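# Six arms sort colored blocks onto matching tiles

## Task

Place every block on a tile that matches its colour, with one full face resting on that tile and no tile holding more than one block.

## Robot and tools

SETUP. Six robot arms, arm1 to arm6, each an i2rt Big YAM with a five-fingered right hand, share one scene. Any arm may be used. Do not push objects off the work area or onto the floor. A hard squeeze between two robots, including one hand closing on another's fingers, ends the scene in failure, and a hard collision can too. The state never reports robot-robot contact. Contact made through an object does not count. Loose objects may occasionally get nudged by something else.

FRAMES. Everything is in one scene frame in metres, origin on the floor, +z up. Base poses (x, y, z, quat wxyz) are listed per arm; each foot faces along its own +x. For example arm1 sits at x=-0.556 y=-0.426 z=+0.645. Reach is about 1.07 m from the joint-1 axis. The hand point lies 0.045 m in front of the palm. Its local +z runs along the straight fingers, +y leaves the palm, +x crosses the palm away from the thumb. The fingers are 0.06 m behind the point along -y and extend 0.06 to 0.07 m past it along +z. A wrist bracket on the little-finger side can strike things. The printed hand position can be off, especially at long reach.

TOOL move. Arguments: optional arm1 ... arm6 objects and optional cameras. Each arm object can contain:
- joints: absolute targets by name. joint1_rad -2.879 to 2.879 (yaw about the foot, positive counter-clockwise from above); joint2_rad 0 to 3.141 (shoulder); joint3_rad 0 to 3.019 (elbow, positive opens); joint4_rad -1.692 to 1.57 (hand pitch, positive raises fingers); joint5_rad -1.57 to 1.57 (sideways swing, positive to the arm's right); joint6_rad -2.094 to 2.094 (roll, positive clockwise seen from behind). Hand keys hand_little, hand_ring, hand_middle, hand_index, hand_thumb_bend, hand_thumb_turn run -1 (closed) to +1 (open); for thumb_turn, -1 puts the thumb opposite the fingers. hand_force_limit (-1 to 1, roughly 0 to 10 N, 15 N for thumb motors) and hand_speed (-0.96 to 1) are settings, not motions.
- target: one absolute hand pose for that arm, seven numbers [x, y, z, qw, qx, qy, qz] in the scene frame, metres and unit quaternion, as the hand line prints it. The hand moves in a straight line toward it from its hand_target pose. With target, joints may only hold the hand_ keys.
- speed: top path speed in m/s, 0.002 to 4.3, default 0.25; rotation capped at twice that in rad/s.
- min_time_s: 0.1 to 8 s, the shortest duration of that arm's joint motions.
All motions in one call begin together; hand paths finish together and stop after 10 s regardless. Paths ignore obstacles and other arms. Hands can lag, drift, or overshoot speed near full stretch. A joint-driven arm moves each joint at its own pace, so the hand can sweep wide; fast, stretched arms can overshoot by about 30 degrees. An arm omitted from a call may still be pushing toward an earlier target. A move with no arm parts returns full state and all images. cameras takes names from arm1_cam_wrist ... arm6_cam_wrist, room_a, room_b, or "all"; [] gives none; an unknown name voids the call.

OTHER TOOLS. wait {seconds: 0 to 10, cameras} lets time pass. zoom_image {camera, region [x0,y0,x1,y1]} enlarges part of that camera's latest image, in pixels from the top-left, at most 504 by 504. show_instructions shows the reference pages. finished_scene {scene: 1} ends the scene for good; the goal must hold without the robots.

RESULTS. "move" lists robots commanded; "as last shown" marks idle ones. hand is the measured pose; hand_target is the pose of the held joint targets. Status words: done (within 1 cm and 2 degrees), off_target (resting short, perhaps still pushing), time_out (a stop; on_its_own shows the target still pursued), not_followed / "joint command not followed" / "pose unreachable" (a safety check withheld the command; a dropped hand target must be resent). If a call is refused or a stop interrupts it, later move/wait/finished_scene calls in the same reply are skipped. Joint velocities are in rad/s; "within noise" means at rest. Joint torques may wrap at ±28 N m on joints 3 and 4. hand_stopped_by gives six words for little, ring, middle, index, thumb_bend, thumb_turn: moving, target, force, stalled or fault. The *_load_n readings are fingertip forces in N, positive when pushed open; a lost grip shows as load falling near 0. MOTOR HOT warns of heating; an over-temperature fault drops the arm for 30 to 60 s, after which resend targets marked limit_stop_at_motor_heat.

GRIPPING. A finger motor only starts when its target changes by at least 0.002, then locks on arrival or when load reaches hand_force_limit. To grip harder, raise the limit and send a target more closed than the reading. Closing at hand_speed -0.94 or below keeps grips gentle; -0.8 and faster can overshoot force. With the thumb turned in front, the hand wraps objects about 0.035 to 0.065 m thick. Initially force limit is 0 and speed -0.8.

CAMERAS. Calibration per camera (pinhole plus radial, 896x504) gives intrinsics and T_world_to_cam; wrist camera poses update with their arms. The wrist camera is on the little-finger side; with joint6 near -1.3 its image is upright.

AVOID. Dropping or releasing blocks while moving, slamming, hard pushes, arms meeting, and overheating stretched arms.

Each tool is called after "Call:" by a JSON object that holds its "method" and its "body".

Reference images:

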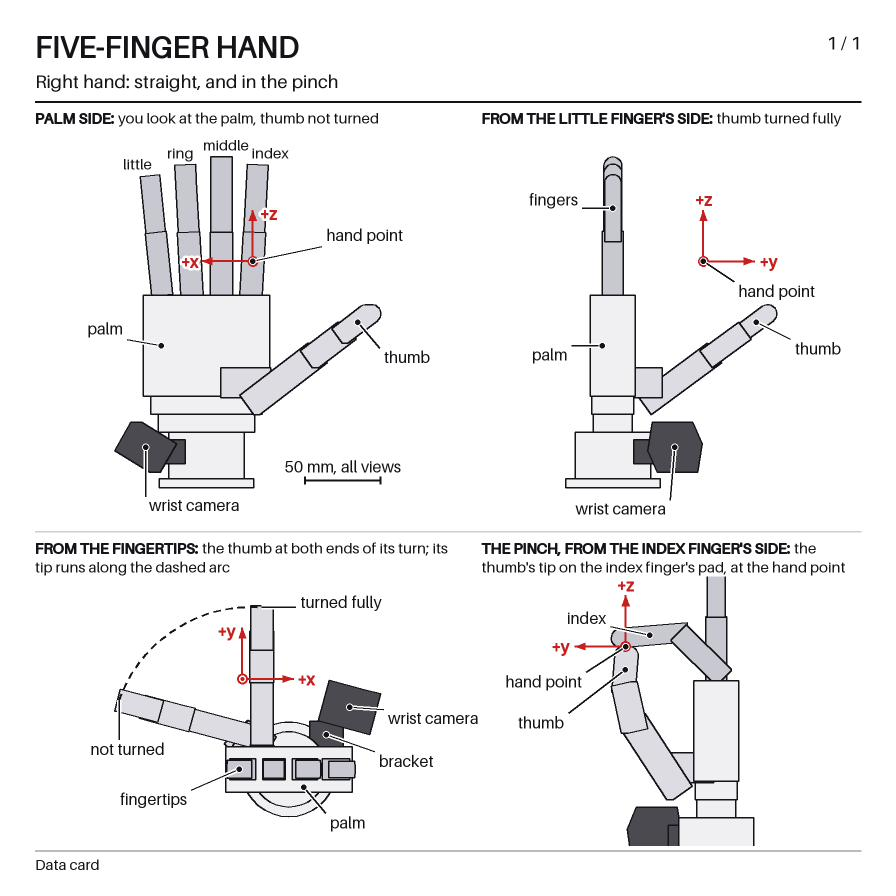

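## Session

Call:
{"method": "move", "body": {}}

Scene clock: 0.00 s.
Joint torques (N m): no reading
Heat: arm1: hottest joint6_rad 29 °C; arm2: hottest joint3_rad 30 °C; arm3: hottest joint1_rad 31 °C; arm4: hottest joint1_rad 30 °C; arm5: hottest joint4_rad 31 °C; arm6: hottest joint5_rad 31 °C.
Joint velocities: within noise
arm1.joint_positions: joint1_rad=-0.220 joint2_rad=+0.627 joint3_rad=+1.538 joint4_rad=-1.443 joint5_rad=+0.076 joint6_rad=-1.198 hand_little=+1.000 hand_ring=+1.000 hand_middle=+1.000 hand_index=+1.000 hand_thumb_turn=+1.000 hand_thumb_bend=+1.000 hand_force_limit=+0.000 hand_speed=-0.800
arm1.joint_status: not commanded
arm1.hand_stopped_by: target,target,target,target,target,target
arm1.little_load_n: 0.5
arm1.ring_load_n: 0.0
arm1.middle_load_n: 0.0
arm1.index_load_n: 0.0
arm1.thumb_bend_load_n: 0.0
arm1.thumb_turn_load_n: 0.0
arm1.hand: x=-0.4627 y=-0.2573 z=+1.1794 quat_wxyz=(-0.362, +0.768, +0.397, +0.349) (m; scene frame)
arm1.hand_target: x=-0.4628 y=-0.2577 z=+1.1886 quat_wxyz=(-0.370, +0.763, +0.394, +0.356) (m; scene frame)
arm1.hand_status: not commanded
arm2.joint_positions: joint1_rad=+0.145 joint2_rad=+0.635 joint3_rad=+1.475 joint4_rad=-1.482 joint5_rad=-0.253 joint6_rad=-1.239 hand_little=+1.000 hand_ring=+1.000 hand_middle=+1.000 hand_index=+1.000 hand_thumb_turn=+1.000 hand_thumb_bend=+1.000 hand_force_limit=+0.000 hand_speed=-0.800
arm2.joint_status: not commanded
arm2.hand_stopped_by: target,target,target,target,target,target
arm2.little_load_n: 0.0
arm2.ring_load_n: 0.0
arm2.middle_load_n: 0.0
arm2.index_load_n: -0.5
arm2.thumb_bend_load_n: 0.0
arm2.thumb_turn_load_n: 0.0
arm2.hand: x=-0.7720 y=+0.9040 z=+1.1548 quat_wxyz=(-0.447, +0.259, +0.851, -0.099) (m; scene frame)
arm2.hand_target: x=-0.7710 y=+0.9036 z=+1.1612 quat_wxyz=(-0.455, +0.256, +0.847, -0.098) (m; scene frame)
arm2.hand_status: not commanded
arm3.joint_positions: joint1_rad=-0.550 joint2_rad=+0.622 joint3_rad=+1.427 joint4_rad=-1.216 joint5_rad=+0.101 joint6_rad=-1.262 hand_little=+1.000 hand_ring=+1.000 hand_middle=+1.000 hand_index=+1.000 hand_thumb_turn=+1.000 hand_thumb_bend=+1.000 hand_force_limit=+0.000 hand_speed=-0.800
arm3.joint_status: not commanded
arm3.hand_stopped_by: target,target,target,target,target,target
arm3.little_load_n: 0.0
arm3.ring_load_n: 0.0
arm3.middle_load_n: 0.0
arm3.index_load_n: 0.0
arm3.thumb_bend_load_n: 0.5
arm3.thumb_turn_load_n: 0.0
arm3.hand: x=+0.8553 y=-0.4727 z=+1.1703 quat_wxyz=(-0.283, +0.806, +0.230, +0.466) (m; scene frame)
arm3.hand_target: x=+0.8543 y=-0.4741 z=+1.1803 quat_wxyz=(-0.289, +0.800, +0.228, +0.473) (m; scene frame)
arm3.hand_status: not commanded
arm4.joint_positions: joint1_rad=+0.014 joint2_rad=+0.643 joint3_rad=+1.333 joint4_rad=-1.379 joint5_rad=-0.057 joint6_rad=-1.384 hand_little=+1.000 hand_ring=+1.000 hand_middle=+1.000 hand_index=+1.000 hand_thumb_turn=+1.000 hand_thumb_bend=+1.000 hand_force_limit=+0.000 hand_speed=-0.800
arm4.joint_status: not commanded
arm4.hand_stopped_by: target,target,target,target,target,target
arm4.little_load_n: 0.0
arm4.ring_load_n: 0.0
arm4.middle_load_n: 0.0
arm4.index_load_n: 0.0
arm4.thumb_bend_load_n: -0.5
arm4.thumb_turn_load_n: 0.0
arm4.hand: x=-1.8143 y=-0.9626 z=+1.1190 quat_wxyz=(+0.283, +0.522, -0.741, +0.313) (m; scene frame)
arm4.hand_target: x=-1.8142 y=-0.9623 z=+1.1273 quat_wxyz=(+0.289, +0.520, -0.738, +0.319) (m; scene frame)
arm4.hand_status: not commanded
arm5.joint_positions: joint1_rad=+0.071 joint2_rad=+0.622 joint3_rad=+1.395 joint4_rad=-1.534 joint5_rad=+0.197 joint6_rad=-1.283 hand_little=+1.000 hand_ring=+1.000 hand_middle=+1.000 hand_index=+1.000 hand_thumb_turn=+1.000 hand_thumb_bend=+1.000 hand_force_limit=+0.000 hand_speed=-0.800
arm5.joint_status: not commanded
arm5.hand_stopped_by: target,target,target,target,target,target
arm5.little_load_n: 0.0
arm5.ring_load_n: 0.0
arm5.middle_load_n: 0.5
arm5.index_load_n: 0.0
arm5.thumb_bend_load_n: 0.0
arm5.thumb_turn_load_n: 0.0
arm5.hand: x=+0.4922 y=+1.2989 z=+1.0845 quat_wxyz=(+0.173, +0.785, -0.476, +0.356) (m; scene frame)
arm5.hand_target: x=+0.4924 y=+1.2988 z=+1.0955 quat_wxyz=(+0.175, +0.780, -0.475, +0.368) (m; scene frame)
arm5.hand_status: not commanded
arm6.joint_positions: joint1_rad=-0.575 joint2_rad=+0.633 joint3_rad=+1.451 joint4_rad=-1.393 joint5_rad=+0.289 joint6_rad=-0.969 hand_little=+1.000 hand_ring=+1.000 hand_middle=+1.000 hand_index=+1.000 hand_thumb_turn=+1.000 hand_thumb_bend=+1.000 hand_force_limit=+0.000 hand_speed=-0.800
arm6.joint_status: not commanded
arm6.hand_stopped_by: target,target,target,target,target,target
arm6.little_load_n: 0.0
arm6.ring_load_n: 0.0
arm6.middle_load_n: 0.0
arm6.index_load_n: 0.0
arm6.thumb_bend_load_n: 0.0
arm6.thumb_turn_load_n: 0.0
arm6.hand: x=+1.9912 y=-0.4232 z=+1.1129 quat_wxyz=(-0.237, +0.868, +0.084, +0.428) (m; scene frame)
arm6.hand_target: x=+1.9904 y=-0.4241 z=+1.1190 quat_wxyz=(-0.242, +0.865, +0.083, +0.432) (m; scene frame)
arm6.hand_status: not commanded
pictures: arm1_cam_wrist, arm2_cam_wrist, arm3_cam_wrist, arm4_cam_wrist, arm5_cam_wrist, arm6_cam_wrist, room_a, room_b

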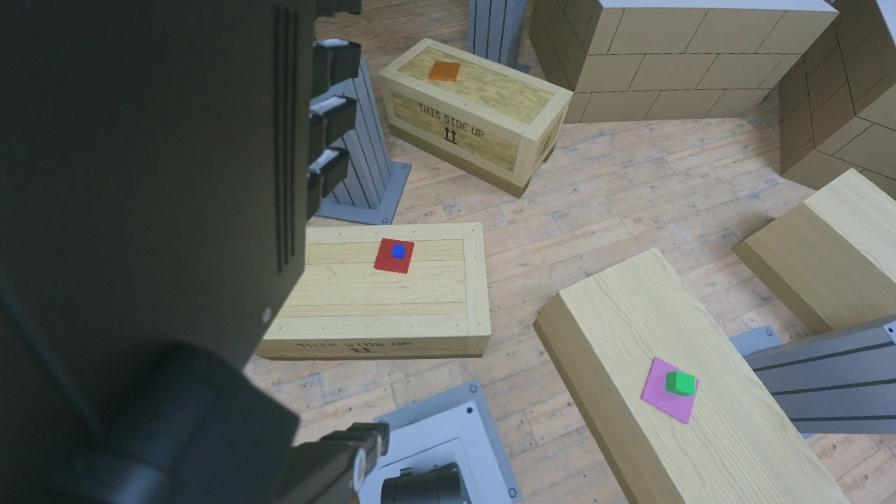

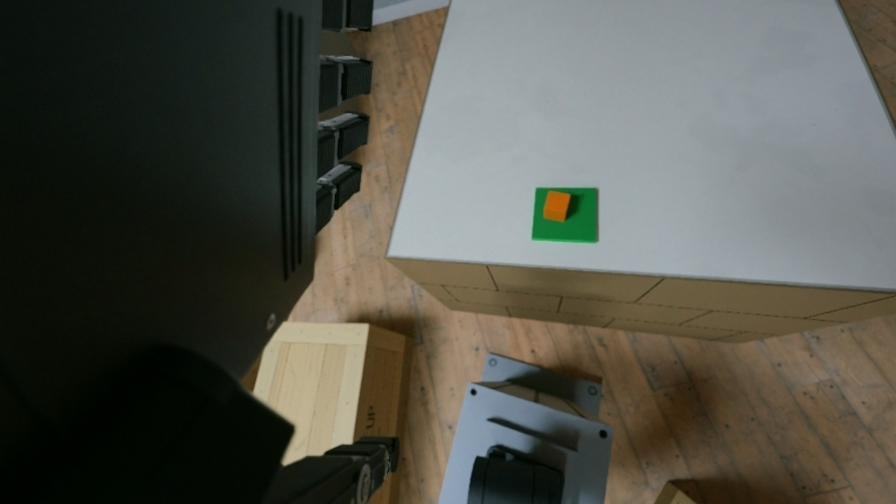

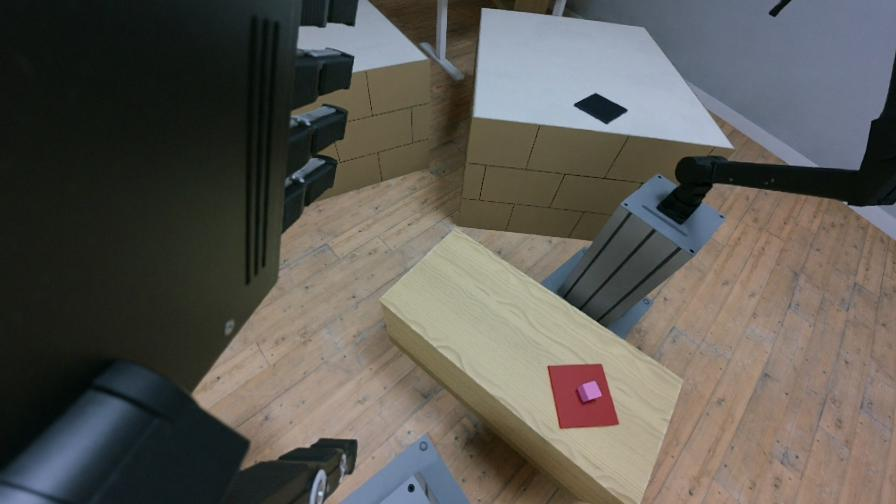

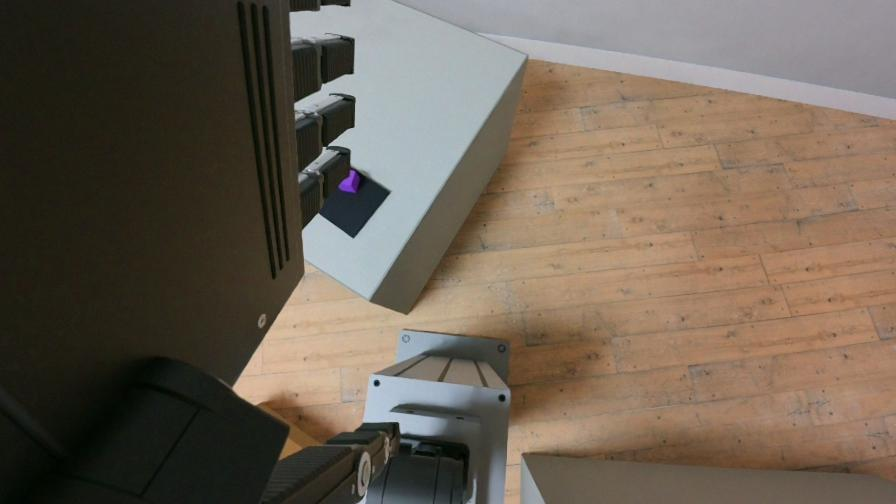

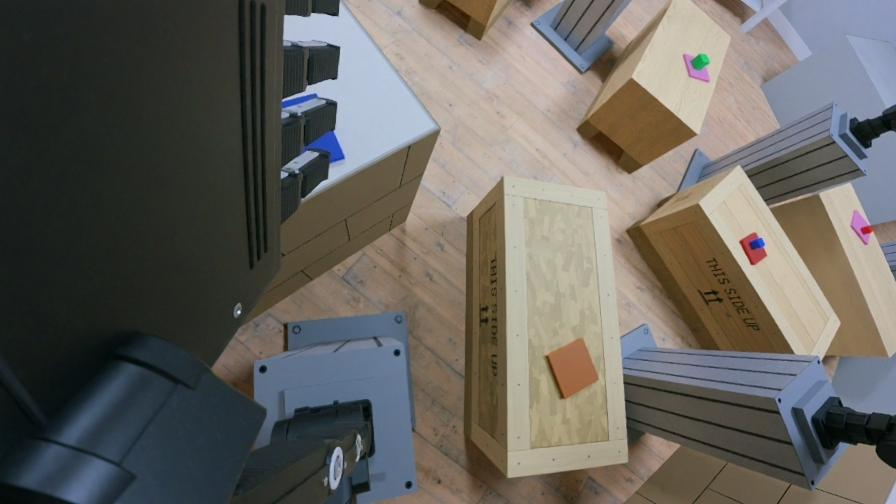

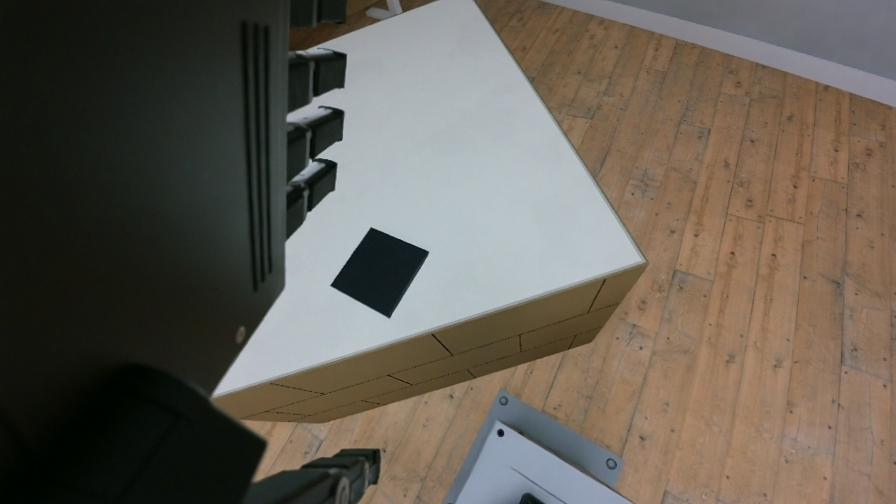

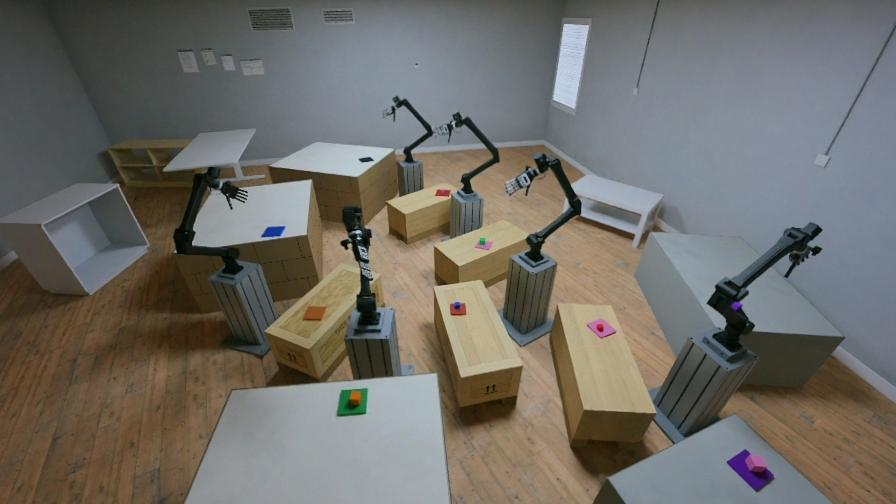

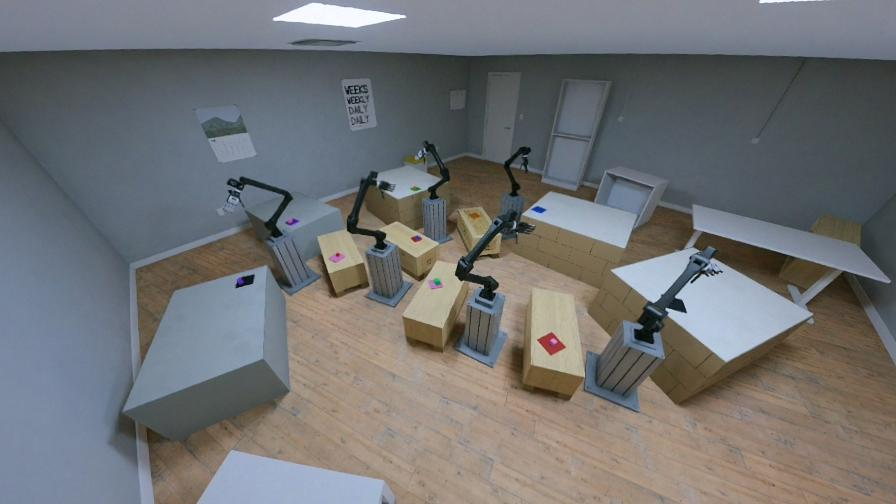

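Call:
{"method": "move", "body": {"arm1": {"joints":{"joint1_rad":-1.59,"joint5_rad":0,"joint6_rad":0,"hand_speed":0.2,"hand_thumb_turn":-1,"hand_ring":-1,"hand_little":-1,"hand_index":0.55,"hand_middle":0.55},"min_time_s":3}, "arm2": {"joints":{"joint1_rad":0.05,"joint5_rad":0,"joint6_rad":0,"hand_speed":0.2,"hand_thumb_turn":-1,"hand_ring":-1,"hand_little":-1,"hand_index":0.55,"hand_middle":0.55},"min_time_s":3}, "arm3": {"joints":{"joint1_rad":-1.57,"joint5_rad":0,"joint6_rad":0,"hand_speed":0.2,"hand_thumb_turn":-1,"hand_ring":-1,"hand_little":-1,"hand_index":0.55,"hand_middle":0.55},"min_time_s":3}, "arm4": {"joints":{"joint1_rad":-2.17,"joint5_rad":0,"joint6_rad":0,"hand_speed":0.2,"hand_thumb_turn":-1,"hand_ring":-1,"hand_little":-1,"hand_index":0.55,"hand_middle":0.55},"min_time_s":3}, "arm5": {"joints":{"joint1_rad":0.09,"joint5_rad":0,"joint6_rad":0,"hand_speed":0.2,"hand_thumb_turn":-1,"hand_ring":-1,"hand_little":-1,"hand_index":0.55,"hand_middle":0.55},"min_time_s":3}, "cameras": ["arm1_cam_wrist","arm2_cam_wrist","arm3_cam_wrist","arm4_cam_wrist","arm5_cam_wrist"]}}

Scene clock: 300.70 s.
Joint torques (N m): arm1=[-0.67 3.31 7.66 1.31 0.05 0.06] | arm2=[-0.44 0.62 7.51 1.92 0.22 0.06] | arm3=[-1.9 1.96 10.84 2.73 -0.12 0.17] | arm4=[-1.44 2.55 11.04 1.89 0.03 0.18] | arm5=[-0.15 2.32 10.73 1.4 -0.08 0.24] | arm6=[0.44 1.96 8.23 1.36 0.13 0.09]
Heat: arm1: hottest joint3_rad 32 °C; arm2: hottest joint3_rad 36 °C; arm3: hottest joint3_rad 38 °C; arm4: hottest joint3_rad 35 °C; arm5: hottest joint3_rad 34 °C; arm6: hottest joint3_rad 35 °C.
move: arm1 done; arm2 done; arm3 done; arm4 done; arm5 done
Joint velocities: within noise
arm1.joint_positions: joint1_rad=-1.583 joint2_rad=+0.627 joint3_rad=+1.538 joint4_rad=-1.443 joint5_rad=+0.003 joint6_rad=-0.011 hand_little=-1.000 hand_ring=-1.000 hand_middle=+0.550 hand_index=+0.550 hand_thumb_turn=-1.000 hand_thumb_bend=+1.000 hand_force_limit=+0.000 hand_speed=+0.200
arm1.joint_status: all done
arm1.hand_stopped_by: target,target,target,target,target,target
arm1.little_load_n: 0.0
arm1.ring_load_n: 0.0
arm1.middle_load_n: 0.0
arm1.index_load_n: 0.0
arm1.thumb_bend_load_n: 0.0
arm1.thumb_turn_load_n: 0.0
arm1.hand: x=-0.3699 y=-0.4023 z=+1.1676 quat_wxyz=(-0.355, +0.616, -0.610, +0.351)
arm1.hand_target: x=-0.3696 y=-0.4026 z=+1.1771 quat_wxyz=(-0.364, +0.606, -0.611, +0.356)
arm1.hand_status: not commanded
arm2.joint_positions: joint1_rad=+0.064 joint2_rad=+0.635 joint3_rad=+1.475 joint4_rad=-1.482 joint5_rad=-0.003 joint6_rad=-0.010 hand_little=-1.000 hand_ring=-1.000 hand_middle=+0.550 hand_index=+0.550 hand_thumb_turn=-1.000 hand_thumb_bend=+1.000 hand_force_limit=+0.000 hand_speed=+0.200
arm2.joint_status: all done
arm2.hand_stopped_by: target,target,target,target,target,target
arm2.little_load_n: 0.0
arm2.ring_load_n: 0.0
arm2.middle_load_n: 0.0
arm2.index_load_n: 0.0
arm2.thumb_bend_load_n: 0.0
arm2.thumb_turn_load_n: 0.0
arm2.hand: x=-0.7675 y=+0.8893 z=+1.1487 quat_wxyz=(-0.383, +0.759, +0.473, -0.232)
arm2.hand_target: x=-0.7661 y=+0.8915 z=+1.1552 quat_wxyz=(-0.391, +0.761, +0.461, -0.234)
arm2.hand_status: not commanded
arm3.joint_positions: joint1_rad=-1.558 joint2_rad=+0.622 joint3_rad=+1.427 joint4_rad=-1.216 joint5_rad=+0.003 joint6_rad=-0.016 hand_little=-1.000 hand_ring=-1.000 hand_middle=+0.550 hand_index=+0.550 hand_thumb_turn=-1.000 hand_thumb_bend=+1.000 hand_force_limit=+0.000 hand_speed=+0.200
arm3.joint_status: all done
arm3.hand_stopped_by: target,target,target,target,target,target
arm3.little_load_n: 0.0
arm3.ring_load_n: 0.0
arm3.middle_load_n: 0.0
arm3.index_load_n: 0.0
arm3.thumb_bend_load_n: 0.0
arm3.thumb_turn_load_n: 0.0
arm3.hand: x=+0.8996 y=-0.6143 z=+1.1562 quat_wxyz=(-0.365, +0.576, -0.610, +0.404)
arm3.hand_target: x=+0.8985 y=-0.6155 z=+1.1667 quat_wxyz=(-0.373, +0.564, -0.612, +0.410)
arm3.hand_status: not commanded
arm4.joint_positions: joint1_rad=-2.156 joint2_rad=+0.643 joint3_rad=+1.333 joint4_rad=-1.379 joint5_rad=-0.001 joint6_rad=-0.013 hand_little=-1.000 hand_ring=-1.000 hand_middle=+0.550 hand_index=+0.550 hand_thumb_turn=-1.000 hand_thumb_bend=+1.000 hand_force_limit=+0.000 hand_speed=+0.200
arm4.joint_status: all done
arm4.hand_stopped_by: target,target,target,target,target,target
arm4.little_load_n: 0.0
arm4.ring_load_n: 0.0
arm4.middle_load_n: 0.0
arm4.index_load_n: 0.0
arm4.thumb_bend_load_n: 0.0
arm4.thumb_turn_load_n: 0.0
arm4.hand: x=-1.9065 y=-0.6010 z=+1.1111 quat_wxyz=(+0.401, -0.830, -0.351, +0.162)
arm4.hand_target: x=-1.9050 y=-0.5989 z=+1.1195 quat_wxyz=(+0.410, -0.831, -0.338, +0.164)
arm4.hand_status: not commanded
arm5.joint_positions: joint1_rad=+0.078 joint2_rad=+0.622 joint3_rad=+1.395 joint4_rad=-1.534 joint5_rad=+0.003 joint6_rad=-0.013 hand_little=-1.000 hand_ring=-1.000 hand_middle=+0.550 hand_index=+0.550 hand_thumb_turn=-1.000 hand_thumb_bend=+1.000 hand_force_limit=+0.000 hand_speed=+0.200
arm5.joint_status: all done
arm5.hand_stopped_by: target,target,target,target,target,target
arm5.little_load_n: 0.0
arm5.ring_load_n: 0.0
arm5.middle_load_n: 0.0
arm5.index_load_n: 0.0
arm5.thumb_bend_load_n: 0.0
arm5.thumb_turn_load_n: 0.0
arm5.hand: x=+0.5690 y=+1.3868 z=+1.0648 quat_wxyz=(-0.155, +0.388, -0.837, +0.354)
arm5.hand_target: x=+0.5718 y=+1.3891 z=+1.0760 quat_wxyz=(-0.167, +0.386, -0.831, +0.363)
arm5.hand_status: not commanded
arm6: as last shown
arm1_cam_wrist: T_world_to_cam=[[-0.47739, -0.26135, -0.83893, 0.70177], [-0.58065, 0.81041, 0.07794, 0.01788], [0.65951, 0.52433, -0.53863, 1.19889]] pos_world=[-0.44528, -0.45969, 1.2331]
arm2_cam_wrist: T_world_to_cam=[[0.60985, -0.03337, -0.79182, 1.41386], [0.08628, -0.99038, 0.10819, 0.82343], [-0.78781, -0.13429, -0.6011, 0.3168]] pos_world=[-0.68371, 0.90523, 1.22086]
arm3_cam_wrist: T_world_to_cam=[[-0.39454, -0.33753, -0.85464, 1.1305], [-0.52932, 0.84375, -0.08887, 1.10002], [0.75111, 0.41732, -0.51155, 0.28149]] pos_world=[0.81686, -0.66404, 1.20794]
arm4_cam_wrist: T_world_to_cam=[[0.56192, -0.2616, -0.78473, 1.79213], [-0.16854, -0.96498, 0.201, -1.13216], [-0.80984, 0.01931, -0.58634, -0.76612]] pos_world=[-1.81829, -0.6089, 1.18471]
arm5_cam_wrist: T_world_to_cam=[[-0.70379, 0.24922, -0.66526, 0.75892], [0.15331, 0.96766, 0.20032, -1.64695], [0.69367, 0.03899, -0.71924, 0.43132]] pos_world=[0.48743, 1.38773, 1.14502]

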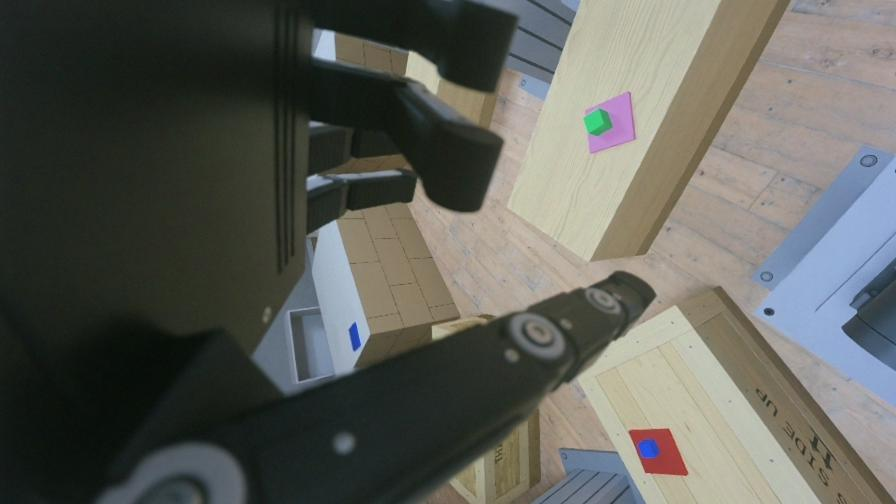

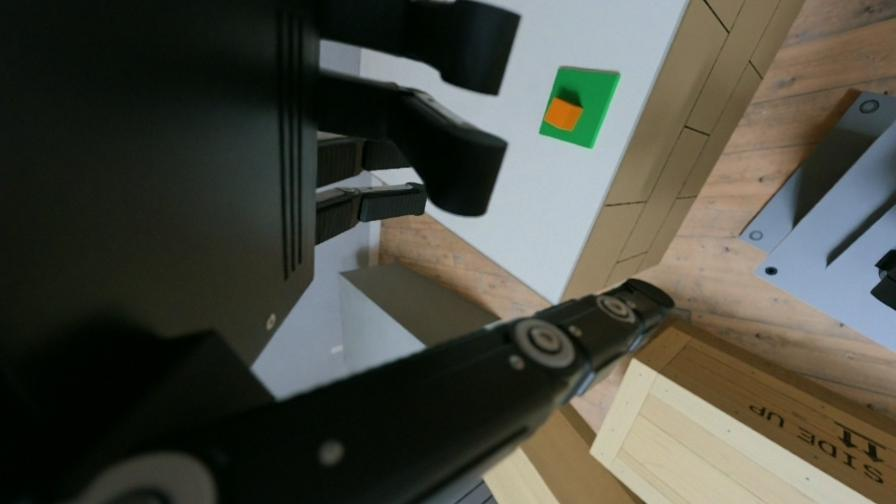

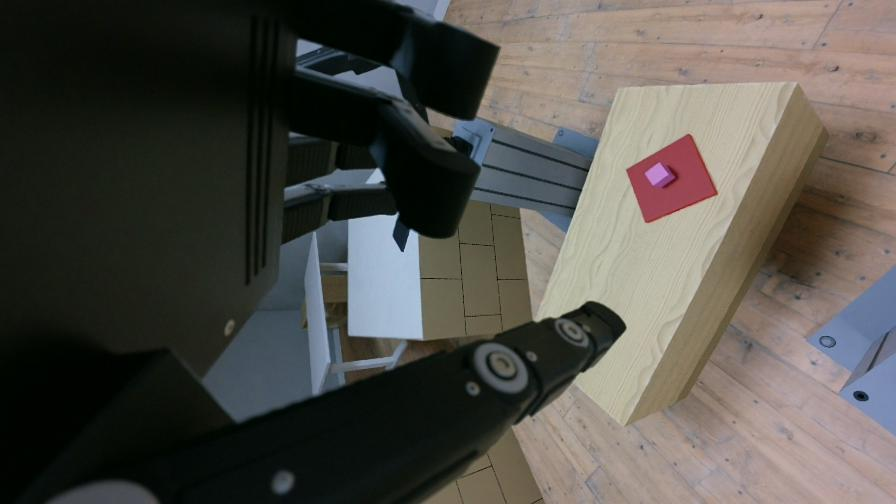

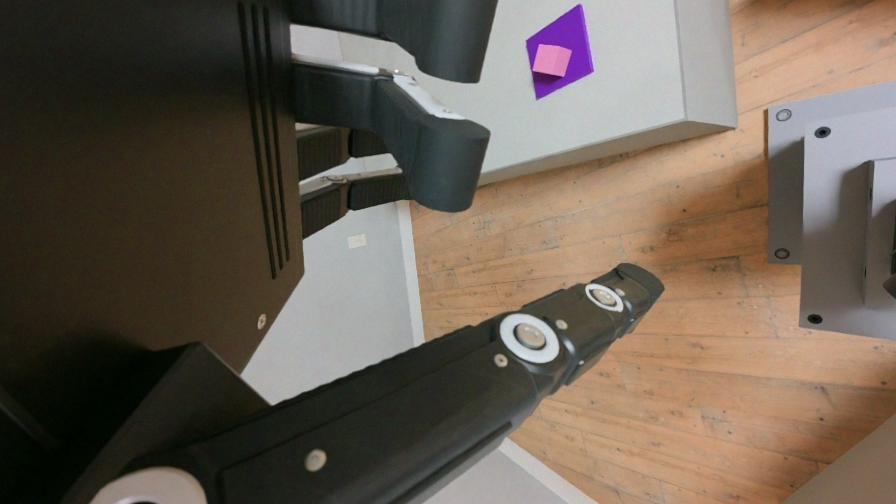

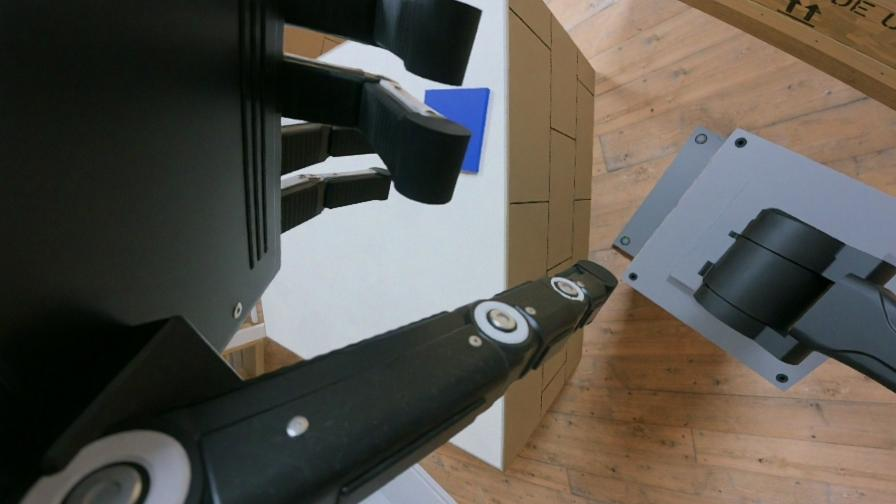

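Call:
{"method": "move", "body": {"arm1": {"target":[0.09,-0.43,0.62,0.29885,-0.64085,0.64085,-0.29885],"speed":0.3}, "arm2": {"target":[-1.04,1.08,0.86,0.3623,-0.7768,-0.4668,0.2177],"speed":0.3}, "arm3": {"target":[1.245,-0.677,0.62,0.2855,-0.6123,0.6682,-0.3116],"speed":0.3}, "arm4": {"target":[-2.145,-0.285,0.74,0.3932,-0.8432,-0.3322,0.1549],"speed":0.3}, "arm5": {"target":[0.8,1.15,0.85,0.1786,-0.3830,0.8214,-0.3830],"speed":0.3}, "cameras": ["arm1_cam_wrist","arm2_cam_wrist","arm3_cam_wrist","arm4_cam_wrist","arm5_cam_wrist","room_a","room_b"]}}

Scene clock: 348.70 s.
Joint torques (N m): arm1=[-0.26 -14.45 9.77 1.66 0.19 -0.13] | arm2=[0.38 -10.46 10.11 2.61 -0.06 -0.14] | arm3=[-1.9 -13.51 12.22 2.97 -0.09 -0.16] | arm4=[-1.32 -10.99 13.68 2.15 -0.13 -0.01] | arm5=[-2.02 -7.94 13.39 1.95 -0.12 -0.01] | arm6=[0.44 1.73 8.01 1.43 0.19 0.1]
Heat: arm1: hottest joint3_rad 32 °C; arm2: hottest joint3_rad 36 °C; arm3: hottest joint3_rad 38 °C; arm4: hottest joint3_rad 35 °C; arm5: hottest joint3_rad 35 °C; arm6: hottest joint3_rad 36 °C.
move: arm1 off_target; arm2 off_target; arm3 off_target; arm4 off_target; arm5 off_target
Joint velocities: within noise
arm1.joint_positions: joint1_rad=-1.643 joint2_rad=+1.915 joint3_rad=+1.077 joint4_rad=+0.067 joint5_rad=-0.039 joint6_rad=-0.038 hand_little=-1.000 hand_ring=-1.000 hand_middle=+0.550 hand_index=+0.550 hand_thumb_turn=-1.000 hand_thumb_bend=+1.000 hand_force_limit=+0.000 hand_speed=+0.200
arm1.joint_status: not commanded
arm1.hand_stopped_by: target,target,target,target,target,target
arm1.little_load_n: 0.0
arm1.ring_load_n: 0.0
arm1.middle_load_n: 0.0
arm1.index_load_n: 0.0
arm1.thumb_bend_load_n: 0.0
arm1.thumb_turn_load_n: 0.0
arm1.hand: x=+0.0623 y=-0.4231 z=+0.5982 quat_wxyz=(-0.281, +0.649, -0.652, +0.273)
arm1.hand_target: x=+0.0883 y=-0.4301 z=+0.6209 quat_wxyz=(-0.299, +0.641, -0.641, +0.299)
arm1.hand_status: off_target (0.036 m and 3.9 deg from the pose sent, 0.716 m and 9.9 deg at the start)
arm2.joint_positions: joint1_rad=-0.030 joint2_rad=+1.292 joint3_rad=+1.022 joint4_rad=-0.460 joint5_rad=-0.068 joint6_rad=-0.044 hand_little=-1.000 hand_ring=-1.000 hand_middle=+0.550 hand_index=+0.550 hand_thumb_turn=-1.000 hand_thumb_bend=+1.000 hand_force_limit=+0.000 hand_speed=+0.200
arm2.joint_status: not commanded
arm2.hand_stopped_by: target,target,target,target,target,target
arm2.little_load_n: 0.0
arm2.ring_load_n: 0.0
arm2.middle_load_n: 0.0
arm2.index_load_n: 0.0
arm2.thumb_bend_load_n: 0.0
arm2.thumb_turn_load_n: 0.0
arm2.hand: x=-1.0342 y=+1.0682 z=+0.8514 quat_wxyz=(-0.348, +0.782, +0.471, -0.214)
arm2.hand_target: x=-1.0396 y=+1.0798 z=+0.8600 quat_wxyz=(-0.362, +0.777, +0.467, -0.217)
arm2.hand_status: off_target (0.016 m and 1.8 deg from the pose sent, 0.440 m and 3.7 deg at the start)
arm3.joint_positions: joint1_rad=-1.621 joint2_rad=+1.761 joint3_rad=+0.906 joint4_rad=+0.130 joint5_rad=-0.047 joint6_rad=-0.020 hand_little=-1.000 hand_ring=-1.000 hand_middle=+0.550 hand_index=+0.550 hand_thumb_turn=-1.000 hand_thumb_bend=+1.000 hand_force_limit=+0.000 hand_speed=+0.200
arm3.joint_status: not commanded
arm3.hand_stopped_by: target,target,target,target,target,target
arm3.little_load_n: 0.0
arm3.ring_load_n: 0.0
arm3.middle_load_n: 0.0
arm3.index_load_n: 0.0
arm3.thumb_bend_load_n: 0.0
arm3.thumb_turn_load_n: 0.5
arm3.hand: x=+1.2235 y=-0.6675 z=+0.6139 quat_wxyz=(-0.279, +0.615, -0.675, +0.297)
arm3.hand_target: x=+1.2438 y=-0.6769 z=+0.6206 quat_wxyz=(-0.285, +0.612, -0.668, +0.312)
arm3.hand_status: off_target (0.024 m and 2.1 deg from the pose sent, 0.641 m and 16.1 deg at the start)
arm4.joint_positions: joint1_rad=-2.243 joint2_rad=+1.657 joint3_rad=+1.037 joint4_rad=-0.122 joint5_rad=-0.051 joint6_rad=-0.030 hand_little=-1.000 hand_ring=-1.000 hand_middle=+0.550 hand_index=+0.550 hand_thumb_turn=-1.000 hand_thumb_bend=+1.000 hand_force_limit=+0.000 hand_speed=+0.200
arm4.joint_status: not commanded
arm4.hand_stopped_by: target,target,target,target,target,target
arm4.little_load_n: 0.5
arm4.ring_load_n: 0.0
arm4.middle_load_n: 0.0
arm4.index_load_n: 0.5
arm4.thumb_bend_load_n: 0.0
arm4.thumb_turn_load_n: 0.0
arm4.hand: x=-2.1379 y=-0.3063 z=+0.7337 quat_wxyz=(+0.379, -0.849, -0.334, +0.155)
arm4.hand_target: x=-2.1441 y=-0.2857 z=+0.7404 quat_wxyz=(+0.393, -0.843, -0.332, +0.155)
arm4.hand_status: off_target (0.023 m and 1.7 deg from the pose sent, 0.543 m and 2.9 deg at the start)
arm5.joint_positions: joint1_rad=+0.014 joint2_rad=+1.245 joint3_rad=+1.058 joint4_rad=-0.543 joint5_rad=-0.071 joint6_rad=-0.044 hand_little=-1.000 hand_ring=-1.000 hand_middle=+0.550 hand_index=+0.550 hand_thumb_turn=-1.000 hand_thumb_bend=+1.000 hand_force_limit=+0.000 hand_speed=+0.200
arm5.joint_status: not commanded
arm5.hand_stopped_by: target,target,target,target,target,target
arm5.little_load_n: 0.0
arm5.ring_load_n: 0.0
arm5.middle_load_n: 0.0
arm5.index_load_n: 0.0
arm5.thumb_bend_load_n: 0.0
arm5.thumb_turn_load_n: 0.0
arm5.hand: x=+0.7939 y=+1.1644 z=+0.8324 quat_wxyz=(-0.175, +0.385, -0.831, +0.362)
arm5.hand_target: x=+0.7994 y=+1.1506 z=+0.8503 quat_wxyz=(-0.178, +0.383, -0.821, +0.383)
arm5.hand_status: off_target (0.024 m and 2.7 deg from the pose sent, 0.394 m and 4.7 deg at the start)
arm6: as last shown
arm6.middle_load_n: -0.5
arm1_cam_wrist: T_world_to_cam=[[-0.66505, -0.24941, -0.70392, 0.3609], [-0.53869, 0.81304, 0.22087, 0.24299], [0.51723, 0.52608, -0.67507, 0.7093]] pos_world=[0.00404, -0.48069, 0.6792]
arm2_cam_wrist: T_world_to_cam=[[0.66168, -0.09105, -0.74424, 1.42175], [0.054, -0.98424, 0.16842, 0.96451], [-0.74784, -0.15163, -0.64633, 0.0504]] pos_world=[-0.95513, 1.08639, 0.92826]
arm3_cam_wrist: T_world_to_cam=[[-0.64466, -0.28318, -0.71009, 1.03042], [-0.50797, 0.85282, 0.12106, 1.11926], [0.5713, 0.43875, -0.69363, 0.12916]] pos_world=[1.15903, -0.7194, 0.68578]
arm4_cam_wrist: T_world_to_cam=[[0.56539, -0.32353, -0.75872, 1.67234], [-0.20973, -0.94602, 0.24711, -0.92691], [-0.79771, 0.01941, -0.60273, -1.14254]] pos_world=[-2.05135, -0.31363, 0.80926]
arm5_cam_wrist: T_world_to_cam=[[-0.67747, 0.24099, -0.69495, 0.83151], [0.13492, 0.96949, 0.20467, -1.41073], [0.72307, 0.0449, -0.68932, 0.0617]] pos_world=[0.70905, 1.16452, 0.90912]

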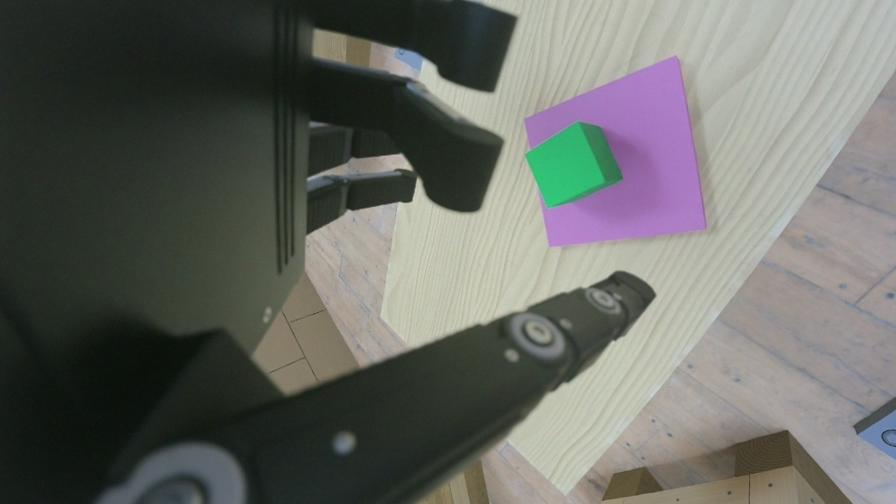

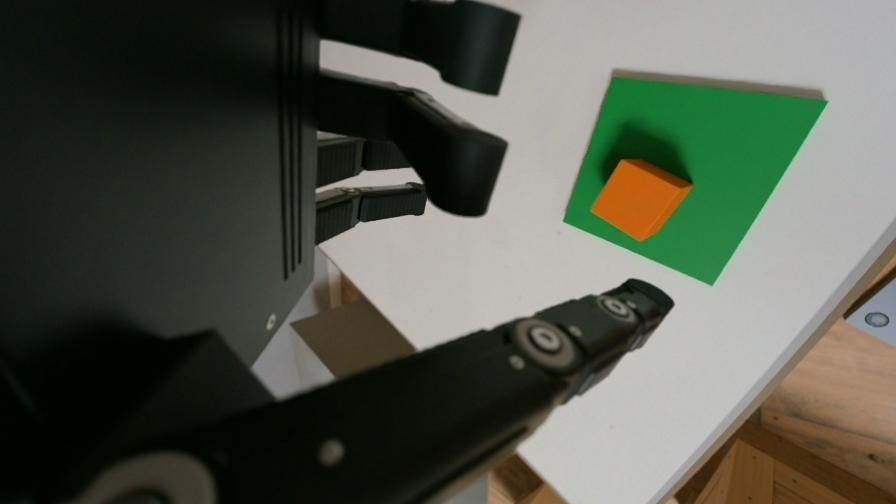

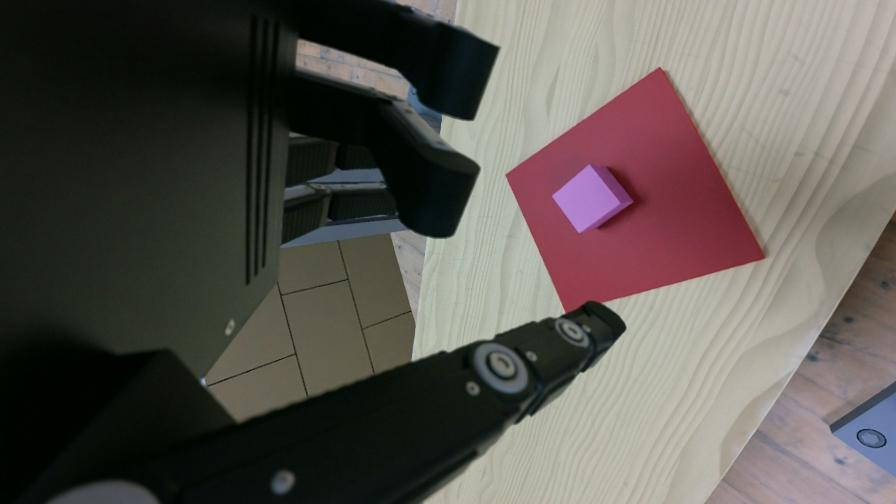

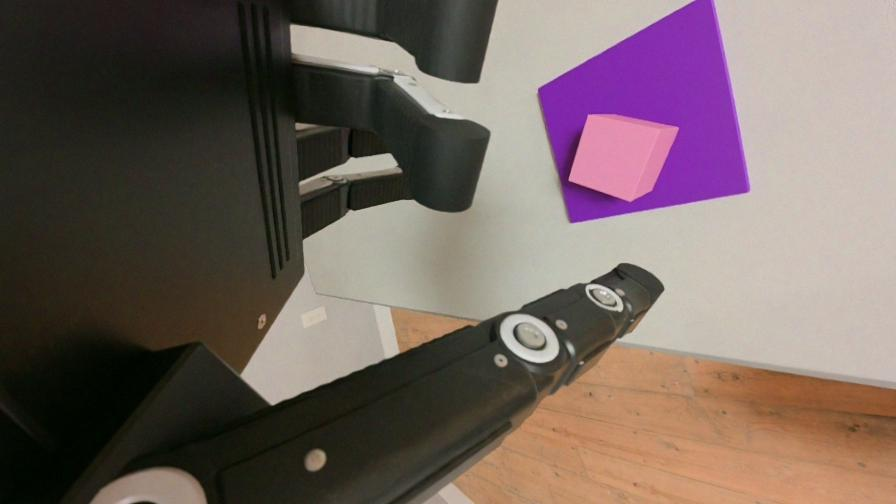

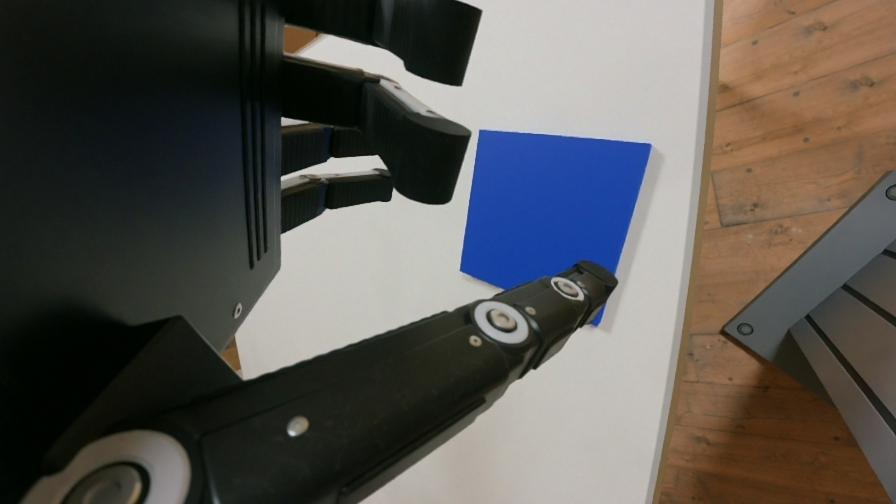

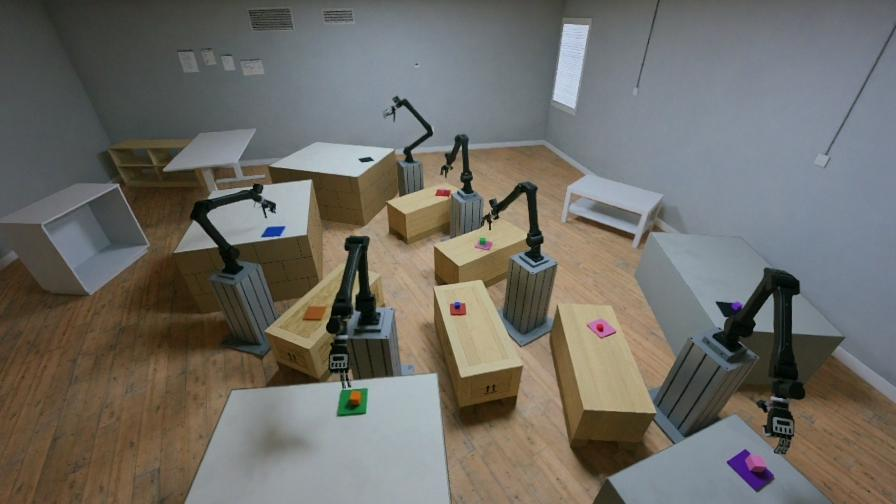

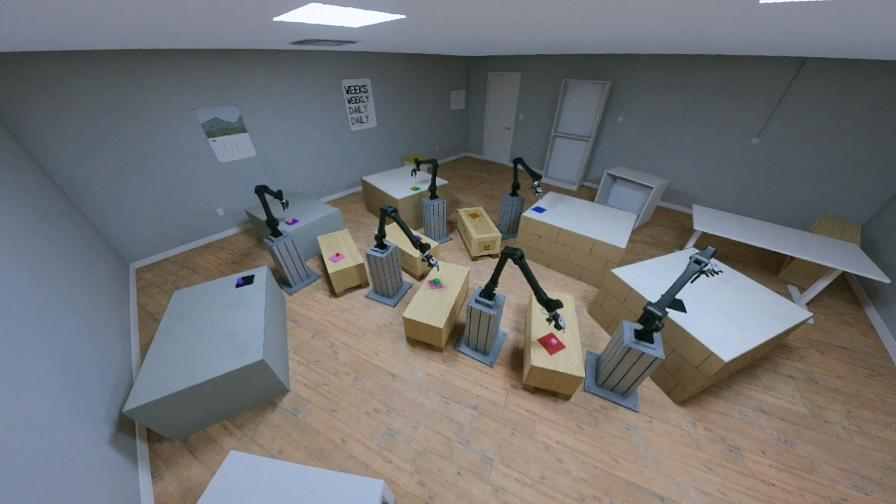

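Call:
{"method": "zoom_image", "body": {"camera": "arm1_cam_wrist", "region": [500, 50, 720, 260]}}

Call:
{"method": "zoom_image", "body": {"camera": "arm2_cam_wrist", "region": [540, 60, 840, 300]}}

Call:
{"method": "zoom_image", "body": {"camera": "arm3_cam_wrist", "region": [500, 60, 780, 320]}}

Call:
{"method": "zoom_image", "body": {"camera": "arm4_cam_wrist", "region": [520, 0, 770, 240]}}

Scaled by 2.291 from the camera's image (finer frame: 1280x720).

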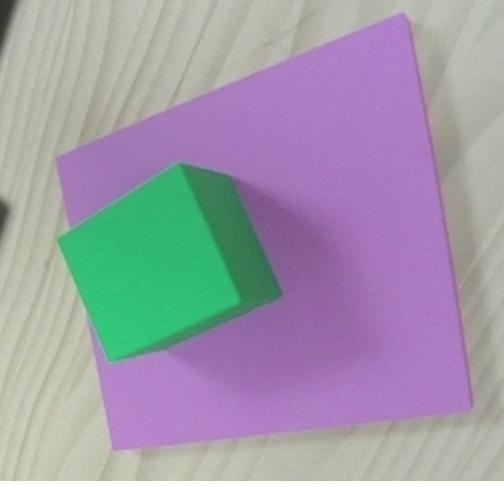

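Scaled by 1.680 from the camera's image (finer frame: 1280x720).

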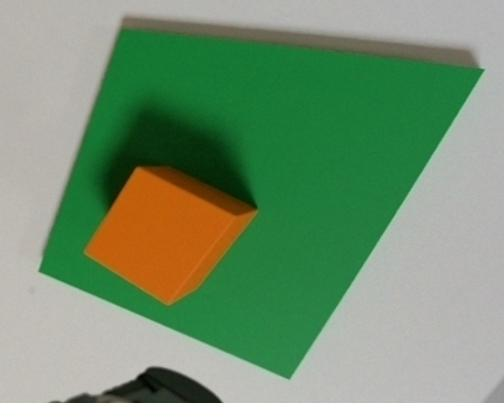

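Scaled by 1.800 from the camera's image (finer frame: 1280x720).

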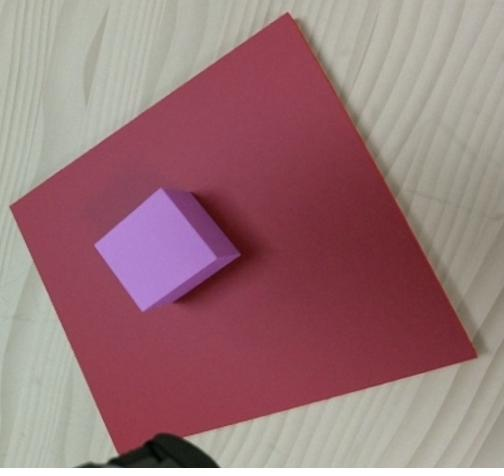

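Scaled by 2.016 from the camera's image (finer frame: 1280x720).

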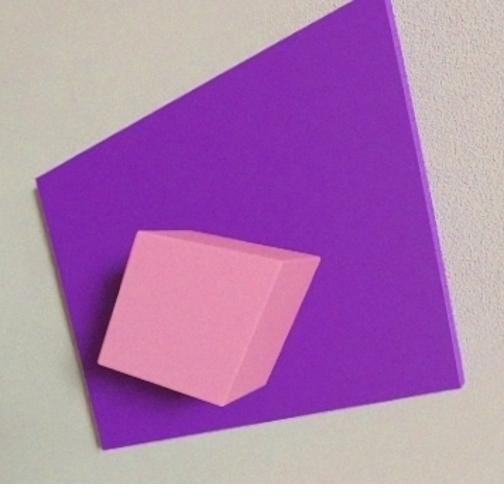

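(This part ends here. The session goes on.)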